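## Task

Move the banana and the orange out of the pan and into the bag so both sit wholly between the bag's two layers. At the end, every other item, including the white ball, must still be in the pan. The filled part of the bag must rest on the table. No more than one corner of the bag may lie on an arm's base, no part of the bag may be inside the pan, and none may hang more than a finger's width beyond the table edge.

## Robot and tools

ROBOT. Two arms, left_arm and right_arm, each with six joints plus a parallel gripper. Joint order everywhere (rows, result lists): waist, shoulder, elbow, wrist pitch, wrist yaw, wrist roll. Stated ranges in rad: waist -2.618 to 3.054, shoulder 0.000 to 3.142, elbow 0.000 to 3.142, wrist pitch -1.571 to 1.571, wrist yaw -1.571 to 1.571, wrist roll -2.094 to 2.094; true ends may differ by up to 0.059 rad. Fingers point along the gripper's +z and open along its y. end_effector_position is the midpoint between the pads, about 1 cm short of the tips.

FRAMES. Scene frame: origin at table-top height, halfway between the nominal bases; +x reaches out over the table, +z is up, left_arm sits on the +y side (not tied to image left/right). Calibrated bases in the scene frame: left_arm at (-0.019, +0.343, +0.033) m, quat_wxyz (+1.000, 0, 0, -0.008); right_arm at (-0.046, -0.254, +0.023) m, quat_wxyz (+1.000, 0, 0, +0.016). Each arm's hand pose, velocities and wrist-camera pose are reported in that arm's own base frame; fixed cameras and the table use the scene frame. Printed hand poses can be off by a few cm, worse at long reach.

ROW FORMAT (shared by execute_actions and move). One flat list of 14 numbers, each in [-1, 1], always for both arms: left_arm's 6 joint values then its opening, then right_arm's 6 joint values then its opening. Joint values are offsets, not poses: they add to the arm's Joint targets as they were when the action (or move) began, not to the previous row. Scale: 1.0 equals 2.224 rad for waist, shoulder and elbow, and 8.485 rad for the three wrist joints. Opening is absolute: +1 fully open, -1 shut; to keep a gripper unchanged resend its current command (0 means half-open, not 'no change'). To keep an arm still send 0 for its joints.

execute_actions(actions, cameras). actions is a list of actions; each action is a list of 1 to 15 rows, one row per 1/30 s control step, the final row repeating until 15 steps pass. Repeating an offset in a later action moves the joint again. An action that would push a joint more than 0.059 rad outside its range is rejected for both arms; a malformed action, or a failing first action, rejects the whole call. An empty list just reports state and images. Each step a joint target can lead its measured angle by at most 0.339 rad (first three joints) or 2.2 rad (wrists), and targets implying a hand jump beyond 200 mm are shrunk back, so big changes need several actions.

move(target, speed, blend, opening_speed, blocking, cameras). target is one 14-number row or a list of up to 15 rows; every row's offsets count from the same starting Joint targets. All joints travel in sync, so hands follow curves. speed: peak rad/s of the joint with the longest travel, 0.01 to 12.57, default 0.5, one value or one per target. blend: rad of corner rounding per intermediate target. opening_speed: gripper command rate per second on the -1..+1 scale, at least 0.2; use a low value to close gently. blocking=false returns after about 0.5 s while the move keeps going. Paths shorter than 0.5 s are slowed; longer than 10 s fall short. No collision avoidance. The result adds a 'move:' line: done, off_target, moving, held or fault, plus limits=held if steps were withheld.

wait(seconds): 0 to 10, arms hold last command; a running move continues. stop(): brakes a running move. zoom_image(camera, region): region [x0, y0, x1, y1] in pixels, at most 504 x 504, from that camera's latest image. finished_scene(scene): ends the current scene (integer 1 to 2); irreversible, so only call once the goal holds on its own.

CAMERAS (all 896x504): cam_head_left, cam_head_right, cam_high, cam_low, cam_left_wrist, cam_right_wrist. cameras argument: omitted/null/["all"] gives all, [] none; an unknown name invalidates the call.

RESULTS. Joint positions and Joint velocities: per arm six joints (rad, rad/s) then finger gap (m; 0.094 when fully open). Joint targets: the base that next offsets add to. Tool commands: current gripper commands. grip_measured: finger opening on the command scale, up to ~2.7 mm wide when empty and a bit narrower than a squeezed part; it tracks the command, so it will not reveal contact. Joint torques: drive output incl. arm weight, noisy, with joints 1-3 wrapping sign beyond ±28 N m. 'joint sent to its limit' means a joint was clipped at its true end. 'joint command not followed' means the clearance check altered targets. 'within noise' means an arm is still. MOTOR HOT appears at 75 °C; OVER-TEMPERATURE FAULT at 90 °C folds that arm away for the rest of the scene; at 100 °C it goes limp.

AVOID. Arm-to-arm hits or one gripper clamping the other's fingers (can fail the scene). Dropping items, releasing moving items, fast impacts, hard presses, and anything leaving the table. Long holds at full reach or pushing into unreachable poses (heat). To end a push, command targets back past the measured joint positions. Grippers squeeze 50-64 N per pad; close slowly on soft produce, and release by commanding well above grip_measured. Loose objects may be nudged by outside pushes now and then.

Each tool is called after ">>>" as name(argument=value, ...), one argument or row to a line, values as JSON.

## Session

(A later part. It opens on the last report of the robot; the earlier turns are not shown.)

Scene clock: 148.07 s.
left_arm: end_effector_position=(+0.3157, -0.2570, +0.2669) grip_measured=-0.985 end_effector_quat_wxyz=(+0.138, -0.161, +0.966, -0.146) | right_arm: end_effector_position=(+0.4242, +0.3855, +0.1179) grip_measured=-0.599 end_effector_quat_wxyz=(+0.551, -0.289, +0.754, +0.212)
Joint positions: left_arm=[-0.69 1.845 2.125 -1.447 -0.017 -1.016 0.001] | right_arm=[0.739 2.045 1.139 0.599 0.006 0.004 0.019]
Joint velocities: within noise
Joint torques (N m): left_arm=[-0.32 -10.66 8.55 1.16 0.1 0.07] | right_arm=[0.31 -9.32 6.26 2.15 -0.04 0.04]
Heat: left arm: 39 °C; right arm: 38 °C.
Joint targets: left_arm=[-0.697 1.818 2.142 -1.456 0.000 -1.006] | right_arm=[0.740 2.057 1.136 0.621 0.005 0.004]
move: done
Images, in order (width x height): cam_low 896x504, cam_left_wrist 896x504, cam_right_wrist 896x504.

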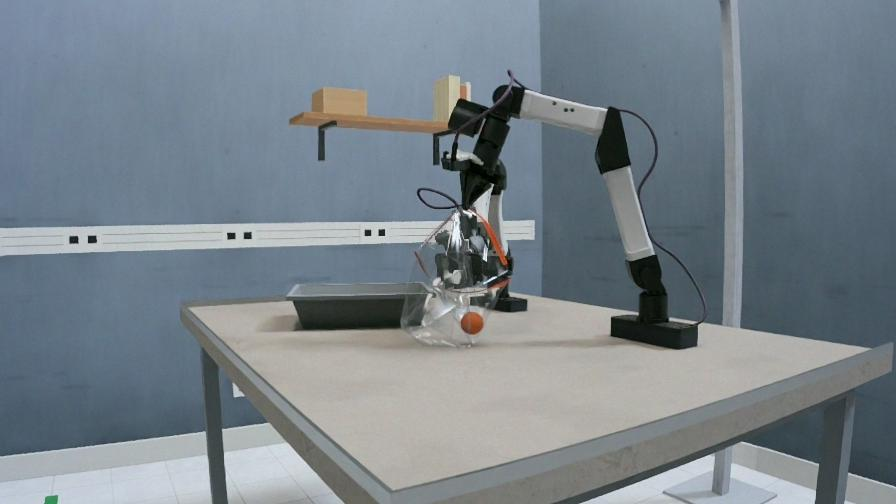

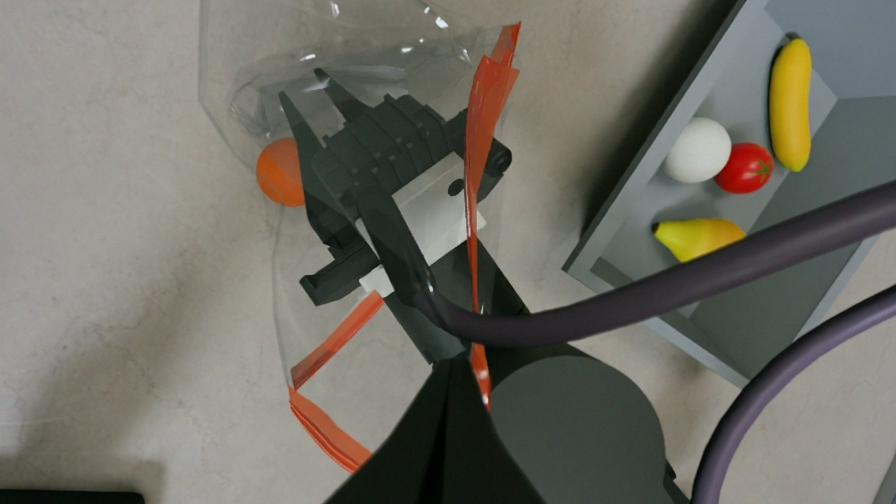

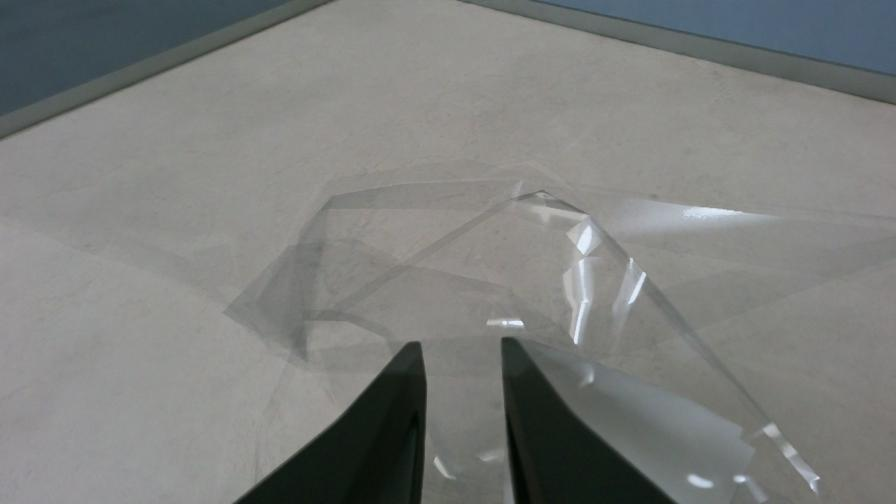

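>>> move(
  target=[
    [0,0,0,0,0,0,-1,0,-0.1627,-0.1946,0.0084,0,0,-0.6],
    [0,0,0,0,0,0,-1,0,-0.4165,-0.2539,-0.0426,0,0,-0.6],
  ],
  speed=0.4,
  blend=0.05,
  cameras=["cam_right_wrist","cam_left_wrist","cam_low","cam_head_left"],
)

Scene clock: 151.67 s.
left_arm: end_effector_position=(+0.3156, -0.2571, +0.2669) grip_measured=-0.985 end_effector_quat_wxyz=(+0.138, -0.161, +0.966, -0.146) | right_arm: end_effector_position=(+0.2843, +0.2580, +0.1958) grip_measured=-0.599 end_effector_quat_wxyz=(+0.548, -0.289, +0.756, +0.211)
Joint positions: left_arm=[-0.69 1.845 2.125 -1.447 -0.016 -1.016 0.001] | right_arm=[0.739 1.148 0.577 0.255 0.006 0.004 0.019]
Joint velocities: within noise
Joint torques (N m): left_arm=[-0.36 -10.67 8.55 1.16 0.09 0.07] | right_arm=[0.09 -5.08 6.91 1.96 -0.03 0.04]
Heat: left arm: 39 °C; right arm: 38 °C.
Joint targets: left_arm=[-0.697 1.818 2.142 -1.456 0.000 -1.006] | right_arm=[0.740 1.131 0.572 0.260 0.005 0.004]
move: done
Images, in order (width x height): cam_head_left 896x504, cam_low 896x504, cam_left_wrist 896x504, cam_right_wrist 896x504.

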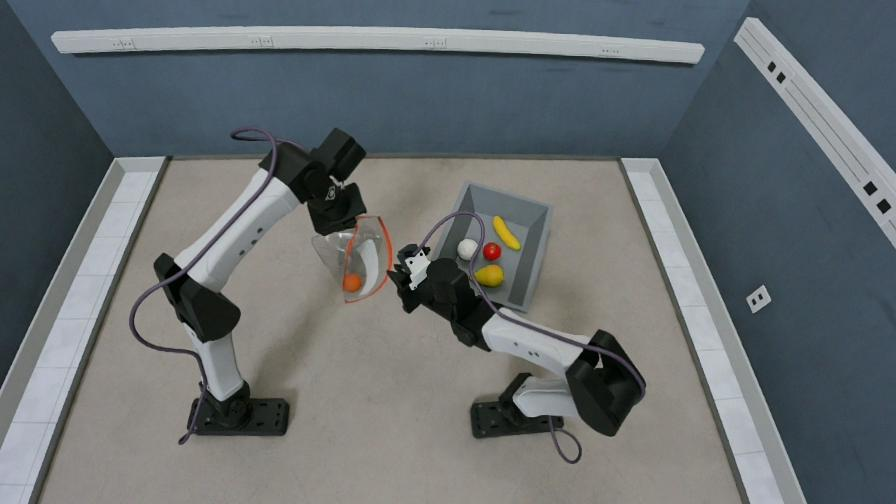

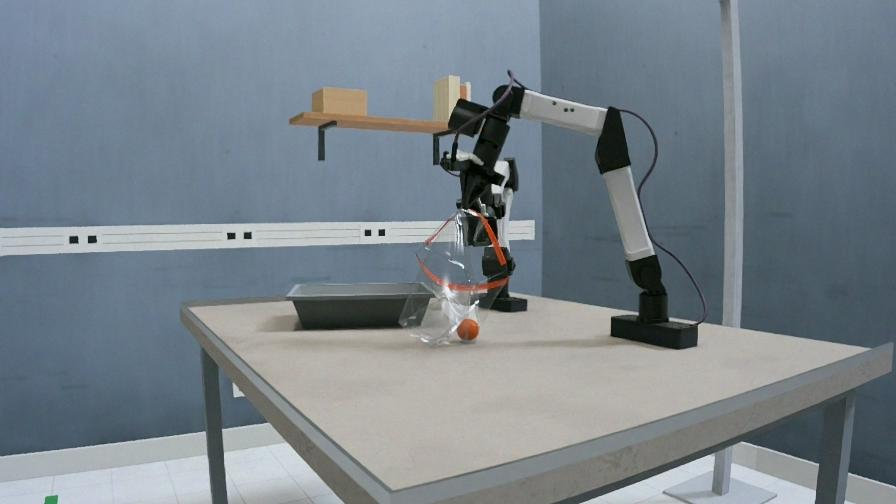

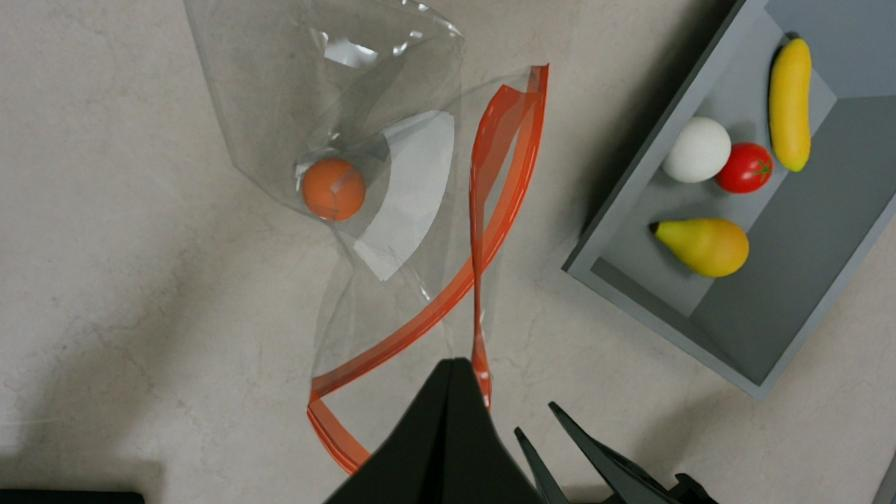

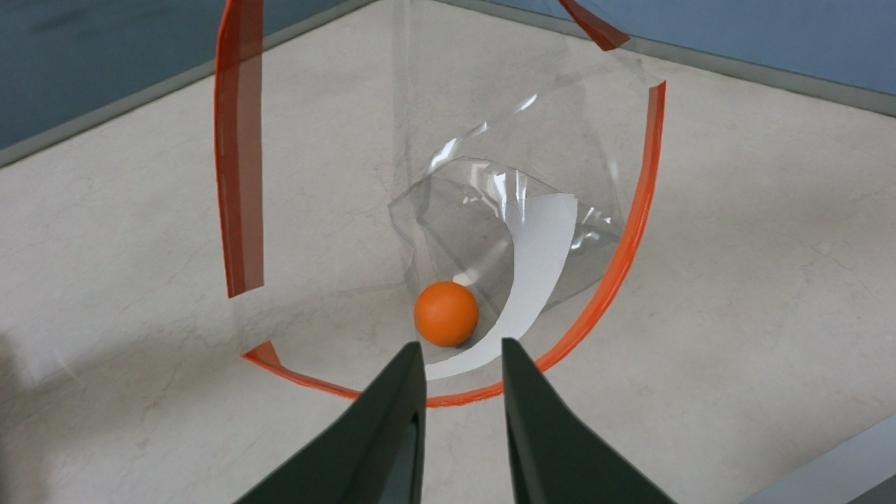

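>>> move(
  target=[
    [0,0,0,0,0,0,-1,-0.2428,0.05,0.05,0,0,-0.02,0.3],
    [0,0,0,0,0,0,-1,-0.3934,0.4835,0.6406,-0.1415,-0.0006,-0.0712,0.3],
  ],
  speed=0.7,
  blend=0.15,
  opening_speed=1,
  cameras=["cam_right_wrist","cam_head_left"],
)

Scene clock: 158.33 s.
left_arm: end_effector_position=(+0.3156, -0.2572, +0.2669) grip_measured=-0.985 end_effector_quat_wxyz=(+0.138, -0.161, +0.966, -0.146) | right_arm: end_effector_position=(+0.5184, -0.0702, +0.1047) grip_measured=+0.299 end_effector_quat_wxyz=(+0.187, -0.223, +0.954, -0.073)
Joint positions: left_arm=[-0.69 1.845 2.125 -1.447 -0.015 -1.016 0.001] | right_arm=[-0.133 2.195 1.968 -0.94 0.004 -0.592 0.061]
Joint velocities: within noise
Joint torques (N m): left_arm=[-0.35 -10.62 8.54 1.16 0.08 0.07] | right_arm=[0.12 -10.88 9.57 1.04 -0.09 0.01]
Heat: left arm: 39 °C; right arm: 37 °C.
Joint targets: left_arm=[-0.697 1.818 2.142 -1.456 0.000 -1.006] | right_arm=[-0.135 2.206 1.996 -0.941 0.000 -0.600]
move: done
Images, in order (width x height): cam_head_left 896x504, cam_right_wrist 896x504.

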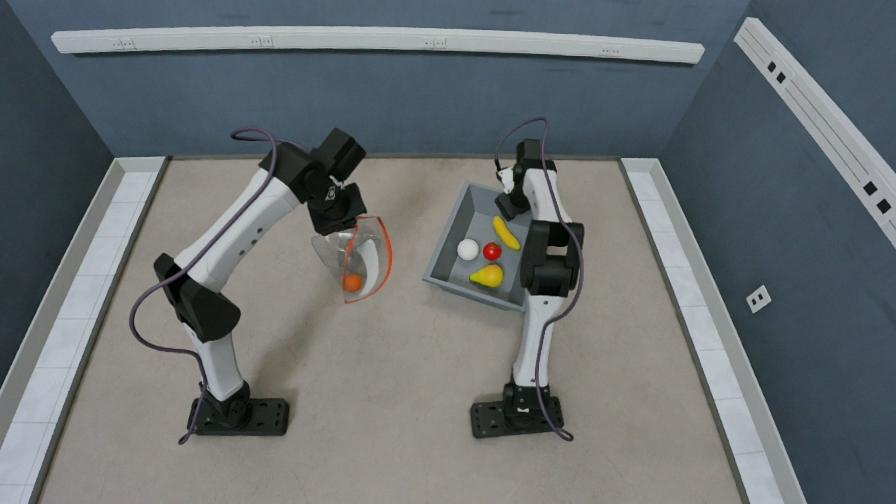

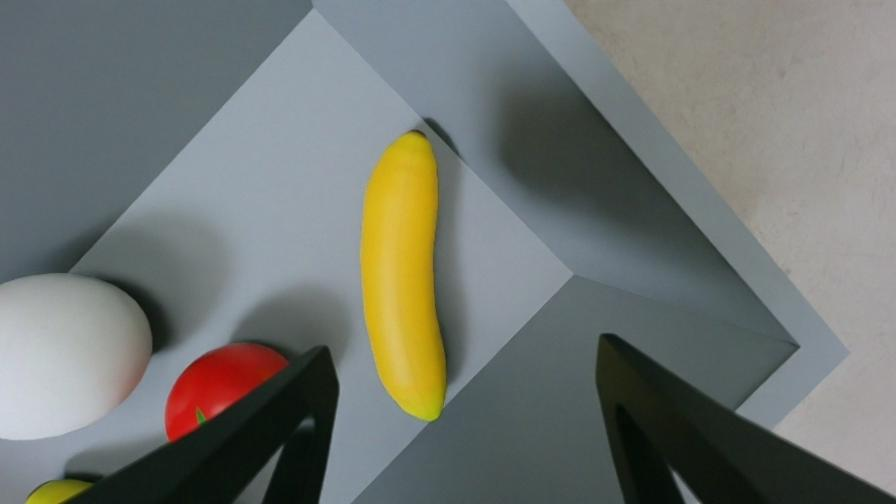

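>>> move(
  target=[0,0,0,0,0,0,-1,0.0054,0.0193,-0.1497,0.0444,0,0,0.3],
  speed=0.25,
  cameras=["cam_right_wrist","cam_head_left"],
)

Scene clock: 161.10 s.
left_arm: end_effector_position=(+0.3156, -0.2572, +0.2669) grip_measured=-0.985 end_effector_quat_wxyz=(+0.138, -0.161, +0.966, -0.146) | right_arm: end_effector_position=(+0.5169, -0.0686, +0.0139) grip_measured=+0.299 end_effector_quat_wxyz=(+0.193, -0.224, +0.952, -0.075)
Joint positions: left_arm=[-0.69 1.845 2.125 -1.447 -0.015 -1.016 0.001] | right_arm=[-0.131 2.238 1.665 -0.581 0.004 -0.593 0.061]
Joint velocities: within noise
Joint torques (N m): left_arm=[-0.32 -10.66 8.55 1.16 0.08 0.07] | right_arm=[0.77 -10.88 6.41 1.23 -0.09 -0.02]
Heat: left arm: 39 °C; right arm: 38 °C.
Joint targets: left_arm=[-0.697 1.818 2.142 -1.456 0.000 -1.006] | right_arm=[-0.123 2.249 1.664 -0.564 0.000 -0.600]
move: done
Images, in order (width x height): cam_head_left 896x504, cam_right_wrist 896x504.

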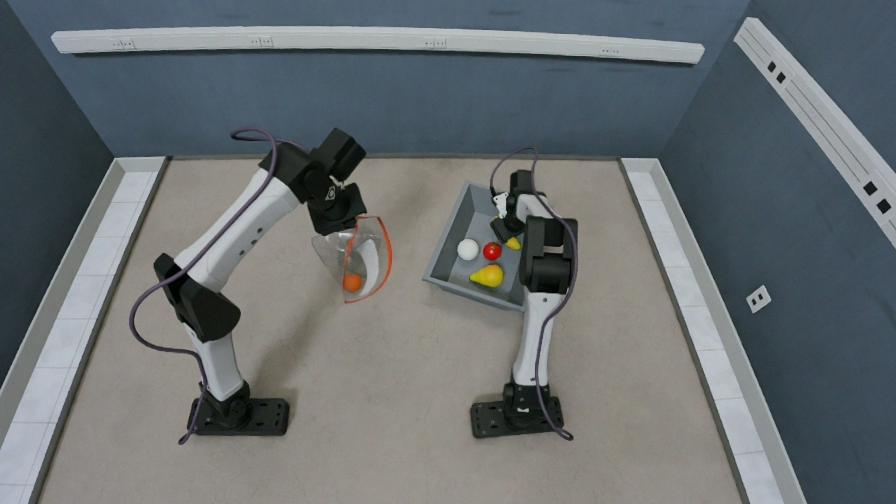

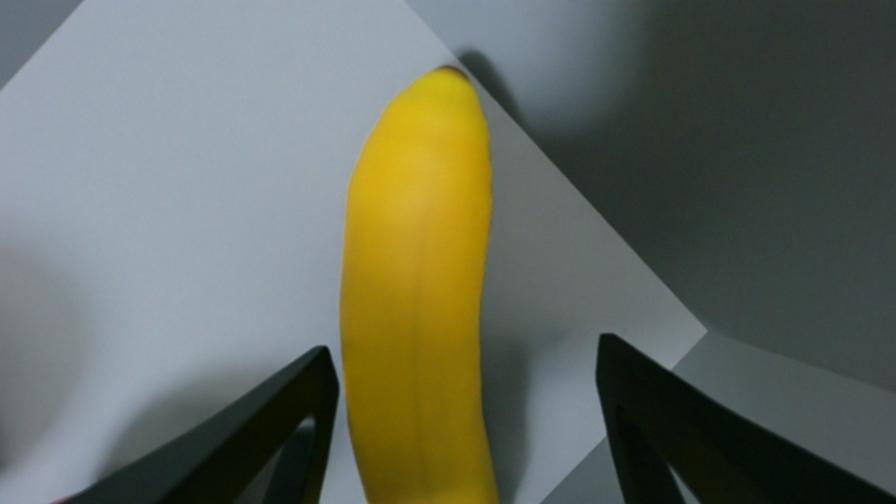

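>>> move(
  target=[
    [0,0,0,0,0,0,-1,0.0079,0,0,0,0,0,0.3],
    [0,0,0,0,0,0,-1,0.0079,-0.0039,-0.0181,0.0037,0,0,0.3],
  ],
  speed=0.15,
  cameras=["cam_right_wrist"],
)

Scene clock: 162.57 s.
left_arm: end_effector_position=(+0.3156, -0.2572, +0.2669) grip_measured=-0.985 end_effector_quat_wxyz=(+0.138, -0.161, +0.966, -0.146) | right_arm: end_effector_position=(+0.5153, -0.0572, +0.0049) grip_measured=+0.299 end_effector_quat_wxyz=(+0.195, -0.234, +0.950, -0.073)
Joint positions: left_arm=[-0.69 1.845 2.125 -1.447 -0.015 -1.016 0.001] | right_arm=[-0.109 2.238 1.626 -0.54 0.004 -0.593 0.061]
Joint velocities: within noise
Joint torques (N m): left_arm=[-0.32 -10.63 8.51 1.16 0.08 0.06] | right_arm=[0.42 -11.56 6.13 1.11 -0.09 -0.02]
Heat: left arm: 39 °C; right arm: 38 °C.
Joint targets: left_arm=[-0.697 1.818 2.142 -1.456 0.000 -1.006] | right_arm=[-0.105 2.240 1.623 -0.533 0.000 -0.600]
move: done
Images, in order (width x height): cam_right_wrist 896x504.

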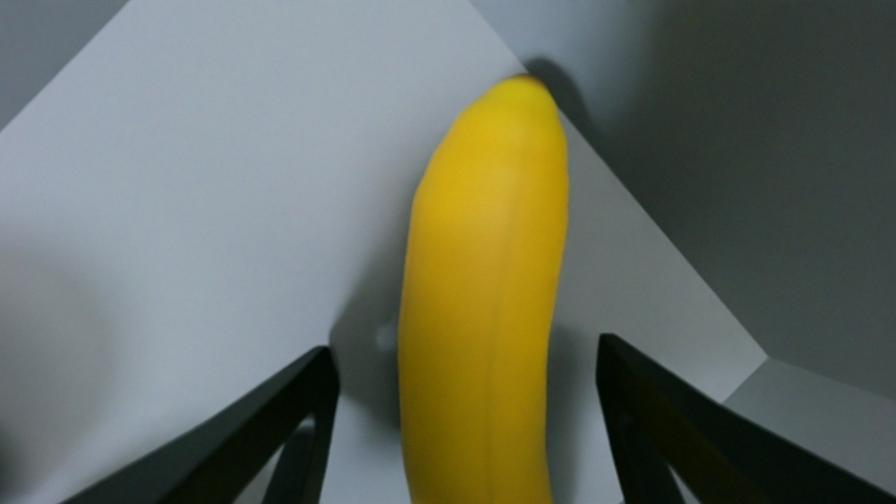

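>>> move(
  target=[0,0,0,0,0,0,-1,0,0,0,0,0,0,-0.55],
  speed=0.15,
  opening_speed=0.4,
  cameras=["cam_right_wrist"],
)

Scene clock: 165.07 s.
left_arm: end_effector_position=(+0.3156, -0.2572, +0.2669) grip_measured=-0.985 end_effector_quat_wxyz=(+0.138, -0.161, +0.966, -0.146) | right_arm: end_effector_position=(+0.5153, -0.0572, +0.0049) grip_measured=-0.450 end_effector_quat_wxyz=(+0.195, -0.234, +0.950, -0.073)
Joint positions: left_arm=[-0.69 1.845 2.125 -1.447 -0.015 -1.016 0.001] | right_arm=[-0.109 2.238 1.626 -0.54 0.004 -0.593 0.026]
Joint velocities: within noise
Joint torques (N m): left_arm=[-0.34 -10.61 8.53 1.17 0.09 0.07] | right_arm=[0.42 -11.56 6.19 1.12 -0.09 -0.01]
Heat: left arm: 39 °C; right arm: 39 °C.
Joint targets: left_arm=[-0.697 1.818 2.142 -1.456 0.000 -1.006] | right_arm=[-0.105 2.240 1.623 -0.533 0.000 -0.600]
move: done
Images, in order (width x height): cam_right_wrist 896x504.

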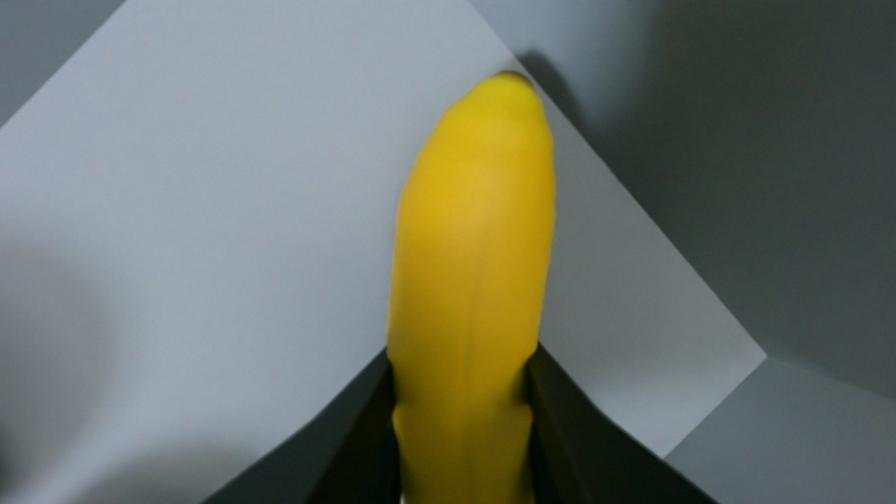

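>>> move(
  target=[
    [0,0,0,0,0,0,-1,0,-0.1207,0.0666,-0.0314,0,0,-0.55],
    [0,0,0,0,0,0,-1,0.1596,-0.6322,-0.3755,0.0152,0,-0.0471,-0.55],
    [0,0,0,0,0,0,-1,0.362,-0.6322,-0.3755,0.0152,0,-0.0943,-0.55],
  ],
  speed=0.5,
  blend=0.1,
  cameras=["cam_right_wrist","cam_left_wrist","cam_head_left","cam_low"],
)

Scene clock: 170.03 s.
left_arm: end_effector_position=(+0.3156, -0.2572, +0.2669) grip_measured=-0.985 end_effector_quat_wxyz=(+0.138, -0.161, +0.966, -0.146) | right_arm: end_effector_position=(+0.2395, +0.1982, +0.2434) grip_measured=-0.454 end_effector_quat_wxyz=(-0.486, +0.739, -0.432, +0.179)
Joint positions: left_arm=[-0.69 1.845 2.125 -1.447 -0.015 -1.016 0.001] | right_arm=[0.693 0.847 0.791 -0.427 0.003 -1.393 0.026]
Joint velocities: within noise
Joint torques (N m): left_arm=[-0.36 -10.62 8.51 1.16 0.08 0.06] | right_arm=[0.72 -2.52 7.15 2.05 -0.08 0]
Heat: left arm: 39 °C; right arm: 40 °C.
Joint targets: left_arm=[-0.697 1.818 2.142 -1.456 -0.001 -1.006] | right_arm=[0.700 0.834 0.788 -0.404 0.000 -1.400]
move: done
Images, in order (width x height): cam_head_left 896x504, cam_low 896x504, cam_left_wrist 896x504, cam_right_wrist 896x504.

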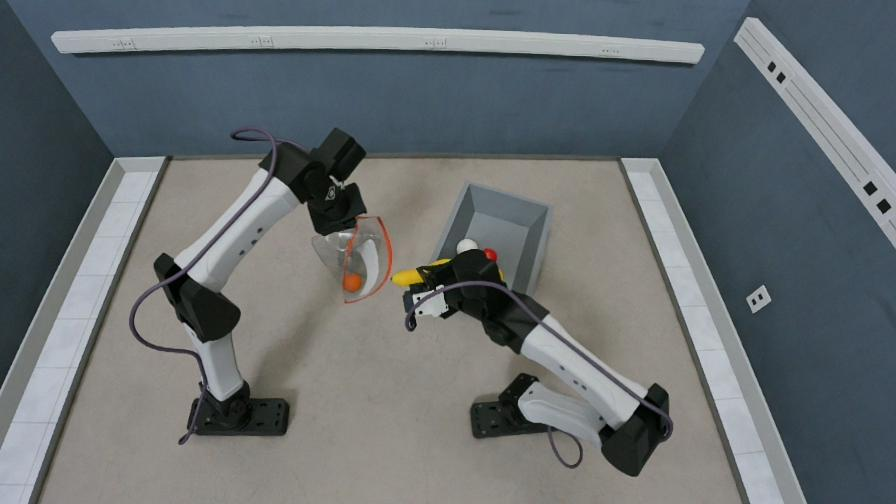

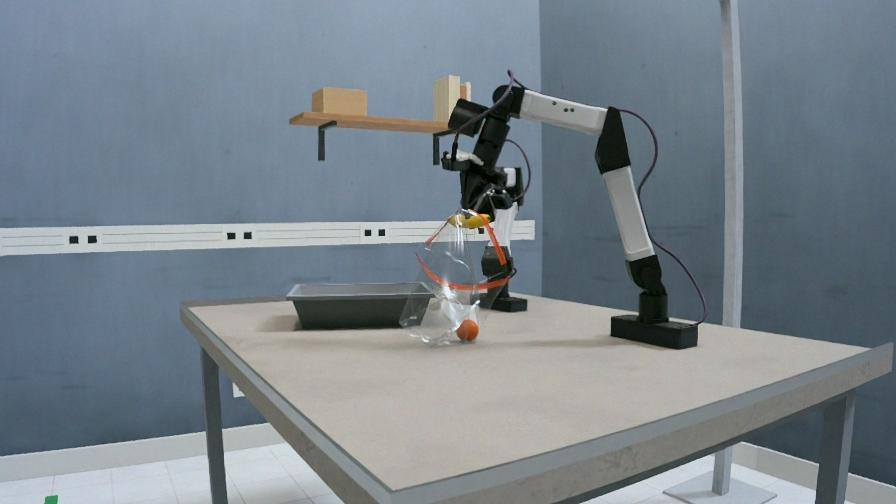

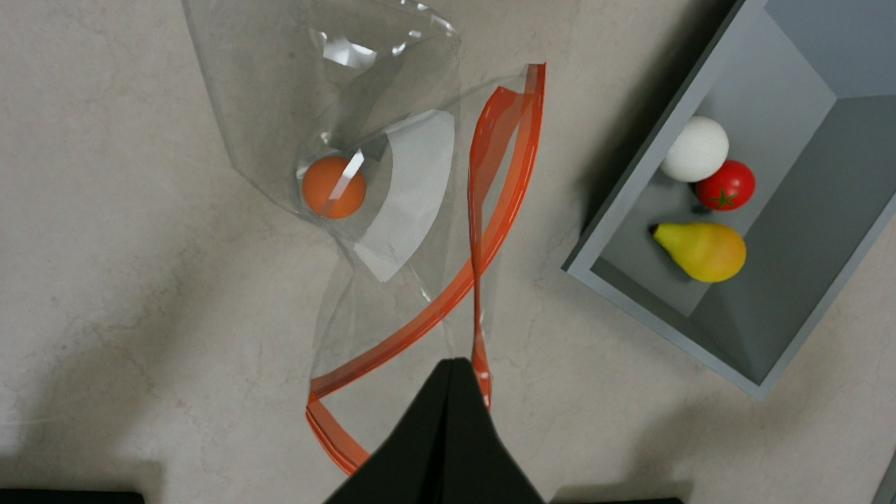

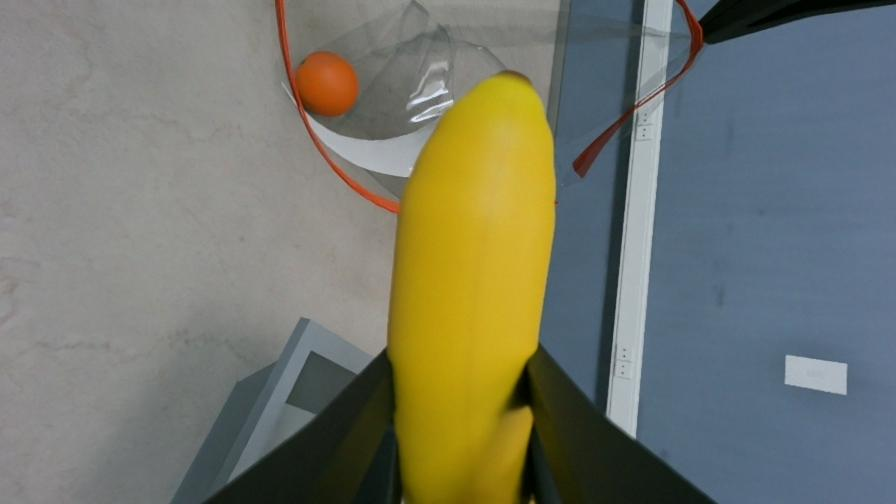

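>>> move(
  target=[0,0,0,0,0,0,-1,-0.1259,0.0862,0.0327,0.0081,-0.0471,-0.0412,-0.55],
  speed=0.4,
  cameras=["cam_right_wrist","cam_left_wrist","cam_head_left","cam_low"],
)

Scene clock: 173.20 s.
left_arm: end_effector_position=(+0.3156, -0.2572, +0.2669) grip_measured=-0.985 end_effector_quat_wxyz=(+0.138, -0.161, +0.966, -0.146) | right_arm: end_effector_position=(+0.2760, +0.1968, +0.2290) grip_measured=-0.454 end_effector_quat_wxyz=(-0.482, +0.801, -0.317, +0.161)
Joint positions: left_arm=[-0.69 1.845 2.125 -1.447 -0.015 -1.016 0.001] | right_arm=[0.427 1.02 0.828 -0.357 -0.387 -1.743 0.026]
Joint velocities: within noise
Joint torques (N m): left_arm=[-0.34 -10.61 8.54 1.16 0.08 0.07] | right_arm=[-0.62 -2.09 10.54 1.92 -0.3 -0.02]
Heat: left arm: 39 °C; right arm: 39 °C.
Joint targets: left_arm=[-0.697 1.818 2.142 -1.456 -0.001 -1.006] | right_arm=[0.420 1.026 0.861 -0.335 -0.400 -1.750]
move: done
Images, in order (width x height): cam_head_left 896x504, cam_low 896x504, cam_left_wrist 896x504, cam_right_wrist 896x504.

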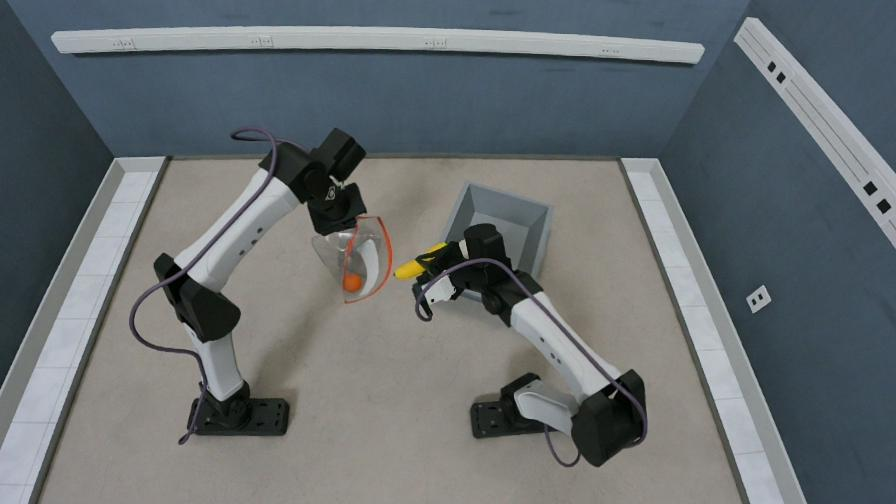

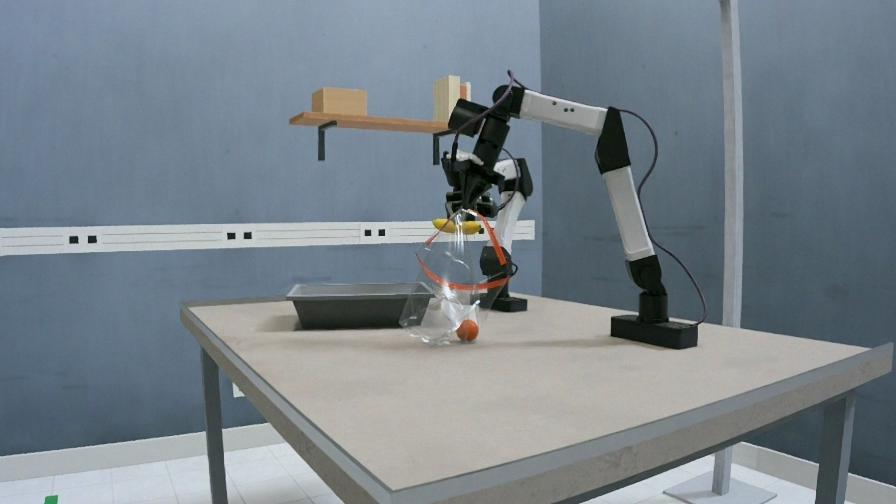

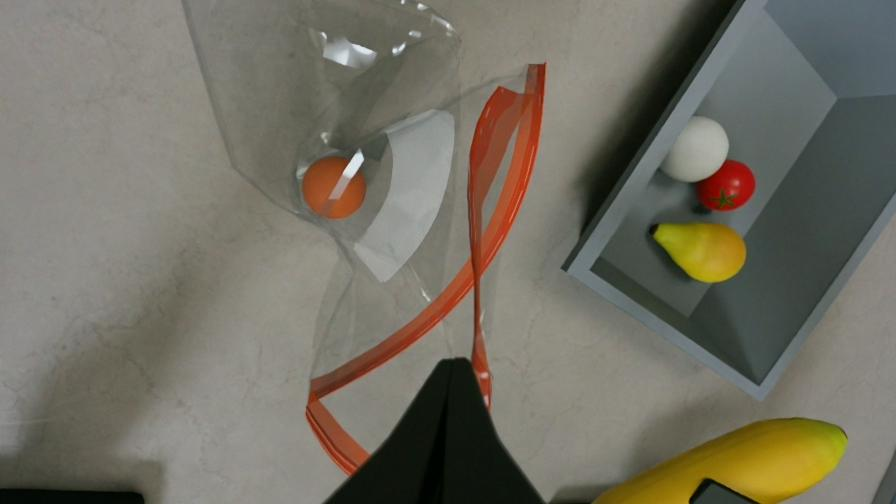

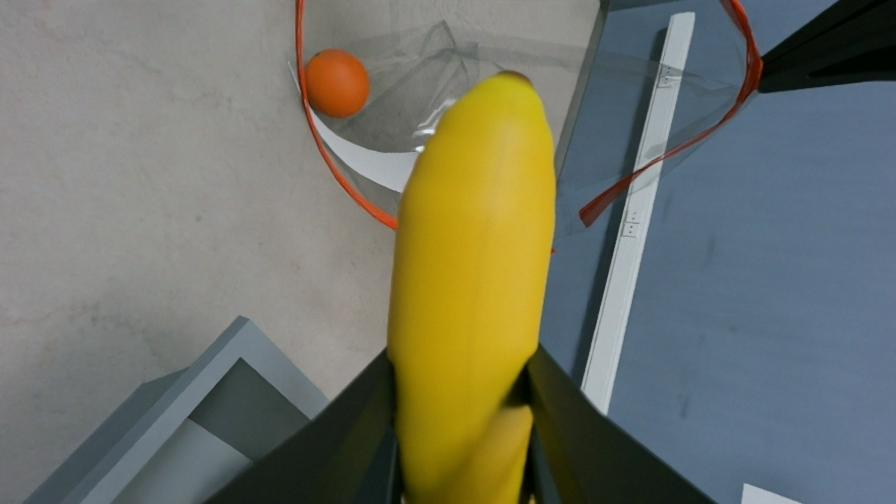

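>>> move(
  target=[0,0,0,0,0,0,-1,0.0755,0.2331,0.0928,0.0368,0,0,-0.55],
  speed=0.3,
  cameras=["cam_right_wrist","cam_left_wrist","cam_head_left","cam_low"],
)

Scene clock: 175.80 s.
left_arm: end_effector_position=(+0.3155, -0.2572, +0.2669) grip_measured=-0.985 end_effector_quat_wxyz=(+0.137, -0.161, +0.966, -0.146) | right_arm: end_effector_position=(+0.3431, +0.3038, +0.1905) grip_measured=-0.454 end_effector_quat_wxyz=(-0.494, +0.823, -0.252, +0.123)
Joint positions: left_arm=[-0.69 1.845 2.125 -1.447 -0.015 -1.016 0.001] | right_arm=[0.582 1.537 1.034 -0.045 -0.389 -1.744 0.026]
Joint velocities: within noise
Joint torques (N m): left_arm=[-0.34 -10.61 8.54 1.17 0.09 0.06] | right_arm=[0.61 -6.16 10.39 1.9 -0.27 0.05]
Heat: left arm: 39 °C; right arm: 38 °C.
Joint targets: left_arm=[-0.697 1.818 2.142 -1.456 0.000 -1.006] | right_arm=[0.588 1.545 1.067 -0.023 -0.400 -1.750]
move: done
Images, in order (width x height): cam_head_left 896x504, cam_low 896x504, cam_left_wrist 896x504, cam_right_wrist 896x504.

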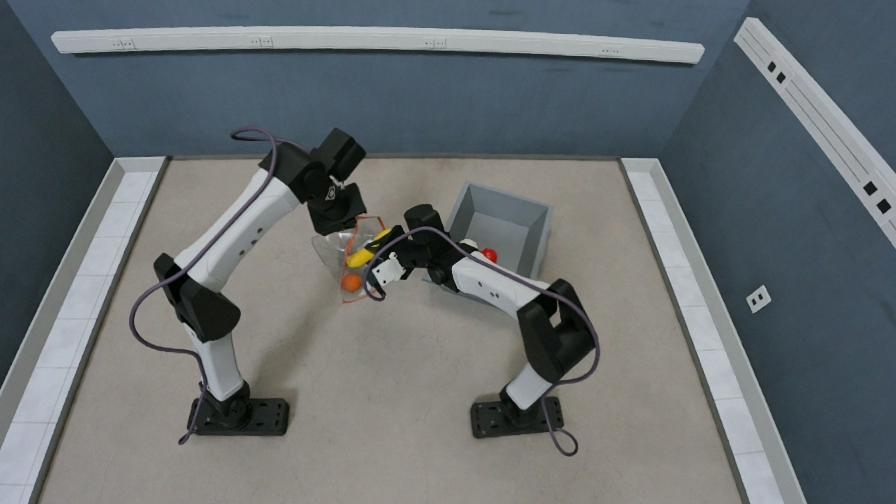

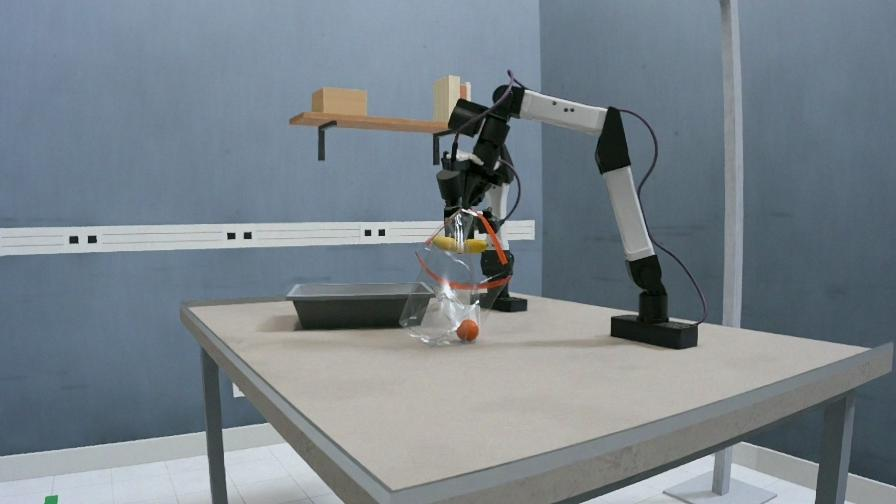

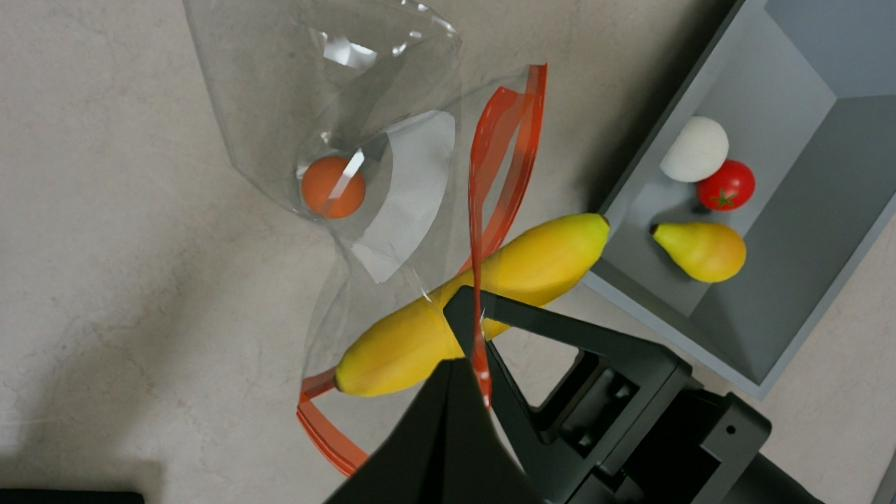

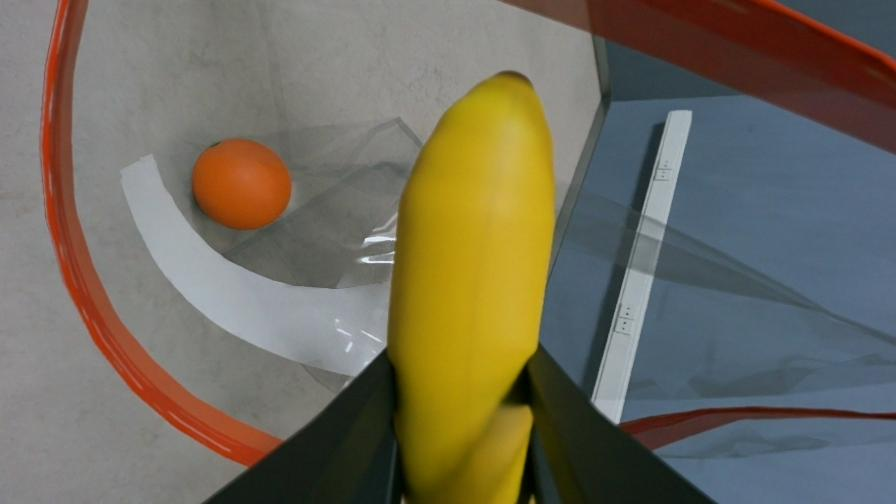

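>>> move(
  target=[
    [0,0,0,0,0,0,-1,-0.0755,-0.2331,-0.0928,-0.0368,0,0,-0.55],
    [0,0,0,0,0,0.055,-1,-0.0755,-0.2331,-0.0928,-0.0368,0,0,-0.55],
  ],
  speed=0.5,
  cameras=["cam_right_wrist","cam_left_wrist","cam_head_left","cam_low"],
)

Scene clock: 179.07 s.
left_arm: end_effector_position=(+0.3155, -0.2572, +0.2669) grip_measured=-0.985 end_effector_quat_wxyz=(+0.167, +0.066, +0.977, -0.111) | right_arm: end_effector_position=(+0.2829, +0.2006, +0.2437) grip_measured=-0.455 end_effector_quat_wxyz=(-0.494, +0.795, -0.308, +0.171)
Joint positions: left_arm=[-0.69 1.845 2.125 -1.447 -0.015 -0.551 0.001] | right_arm=[0.427 1.038 0.866 -0.34 -0.39 -1.744 0.026]
Joint velocities: within noise
Joint torques (N m): left_arm=[-0.39 -10.65 8.54 1.17 0.1 0.11] | right_arm=[-0.69 -3.86 6.95 1.78 -0.26 0.05]
Heat: left arm: 39 °C; right arm: 38 °C.
Joint targets: left_arm=[-0.697 1.818 2.142 -1.456 0.000 -0.539] | right_arm=[0.420 1.026 0.861 -0.335 -0.400 -1.749]
move: done
Images, in order (width x height): cam_head_left 896x504, cam_low 896x504, cam_left_wrist 896x504, cam_right_wrist 896x504.

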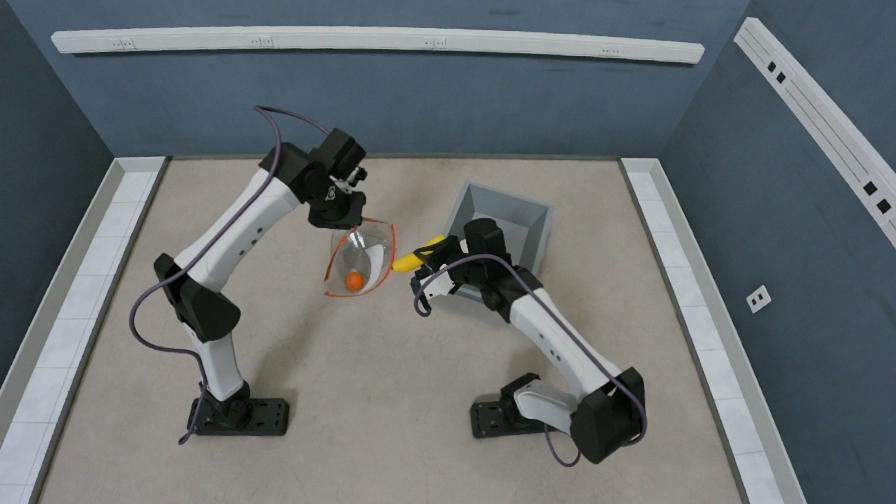

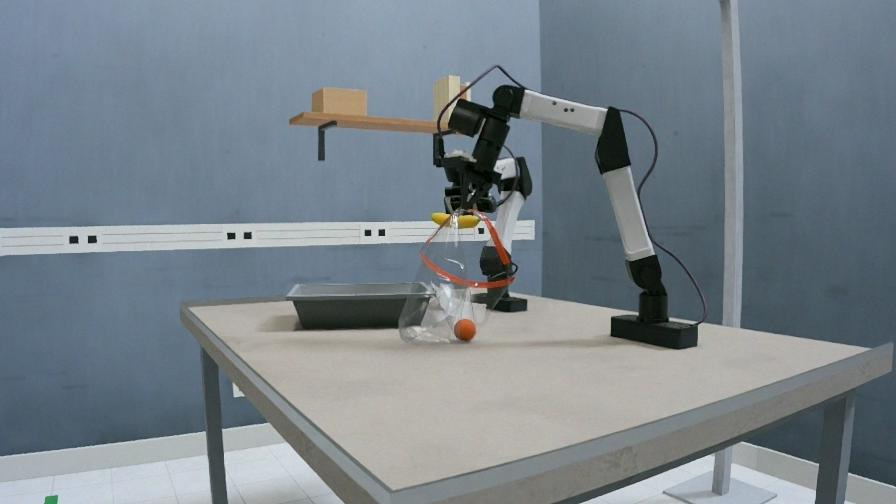

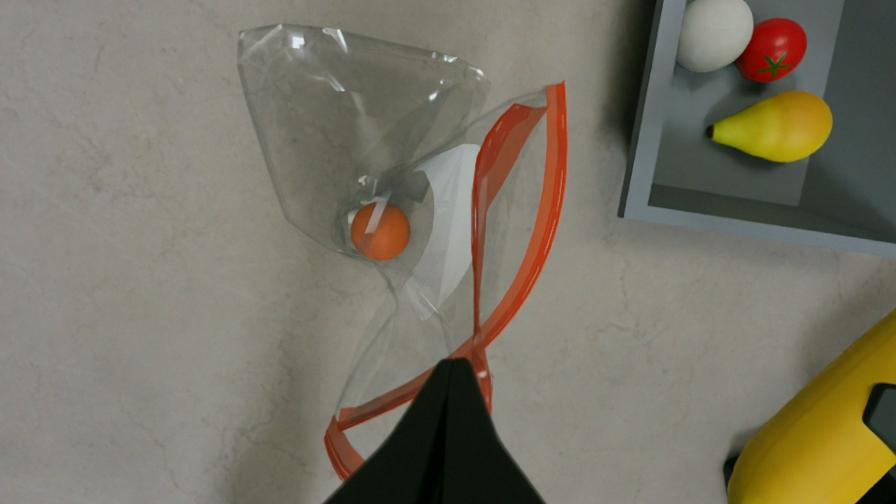

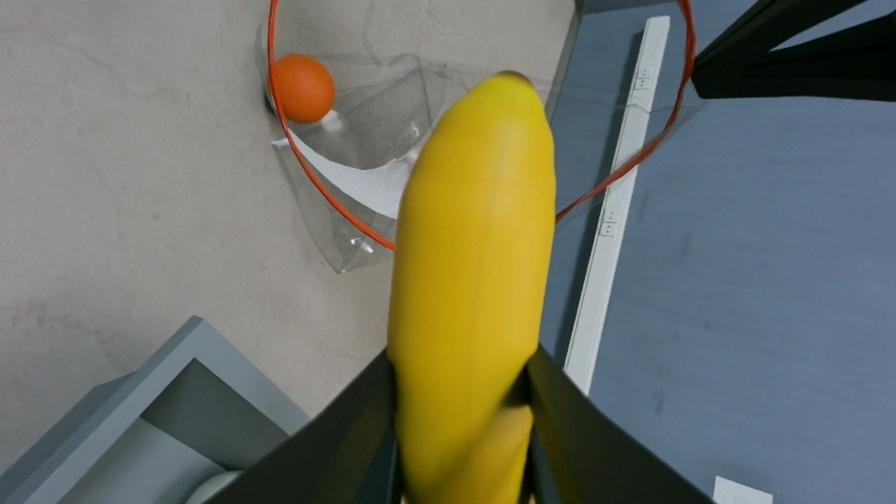

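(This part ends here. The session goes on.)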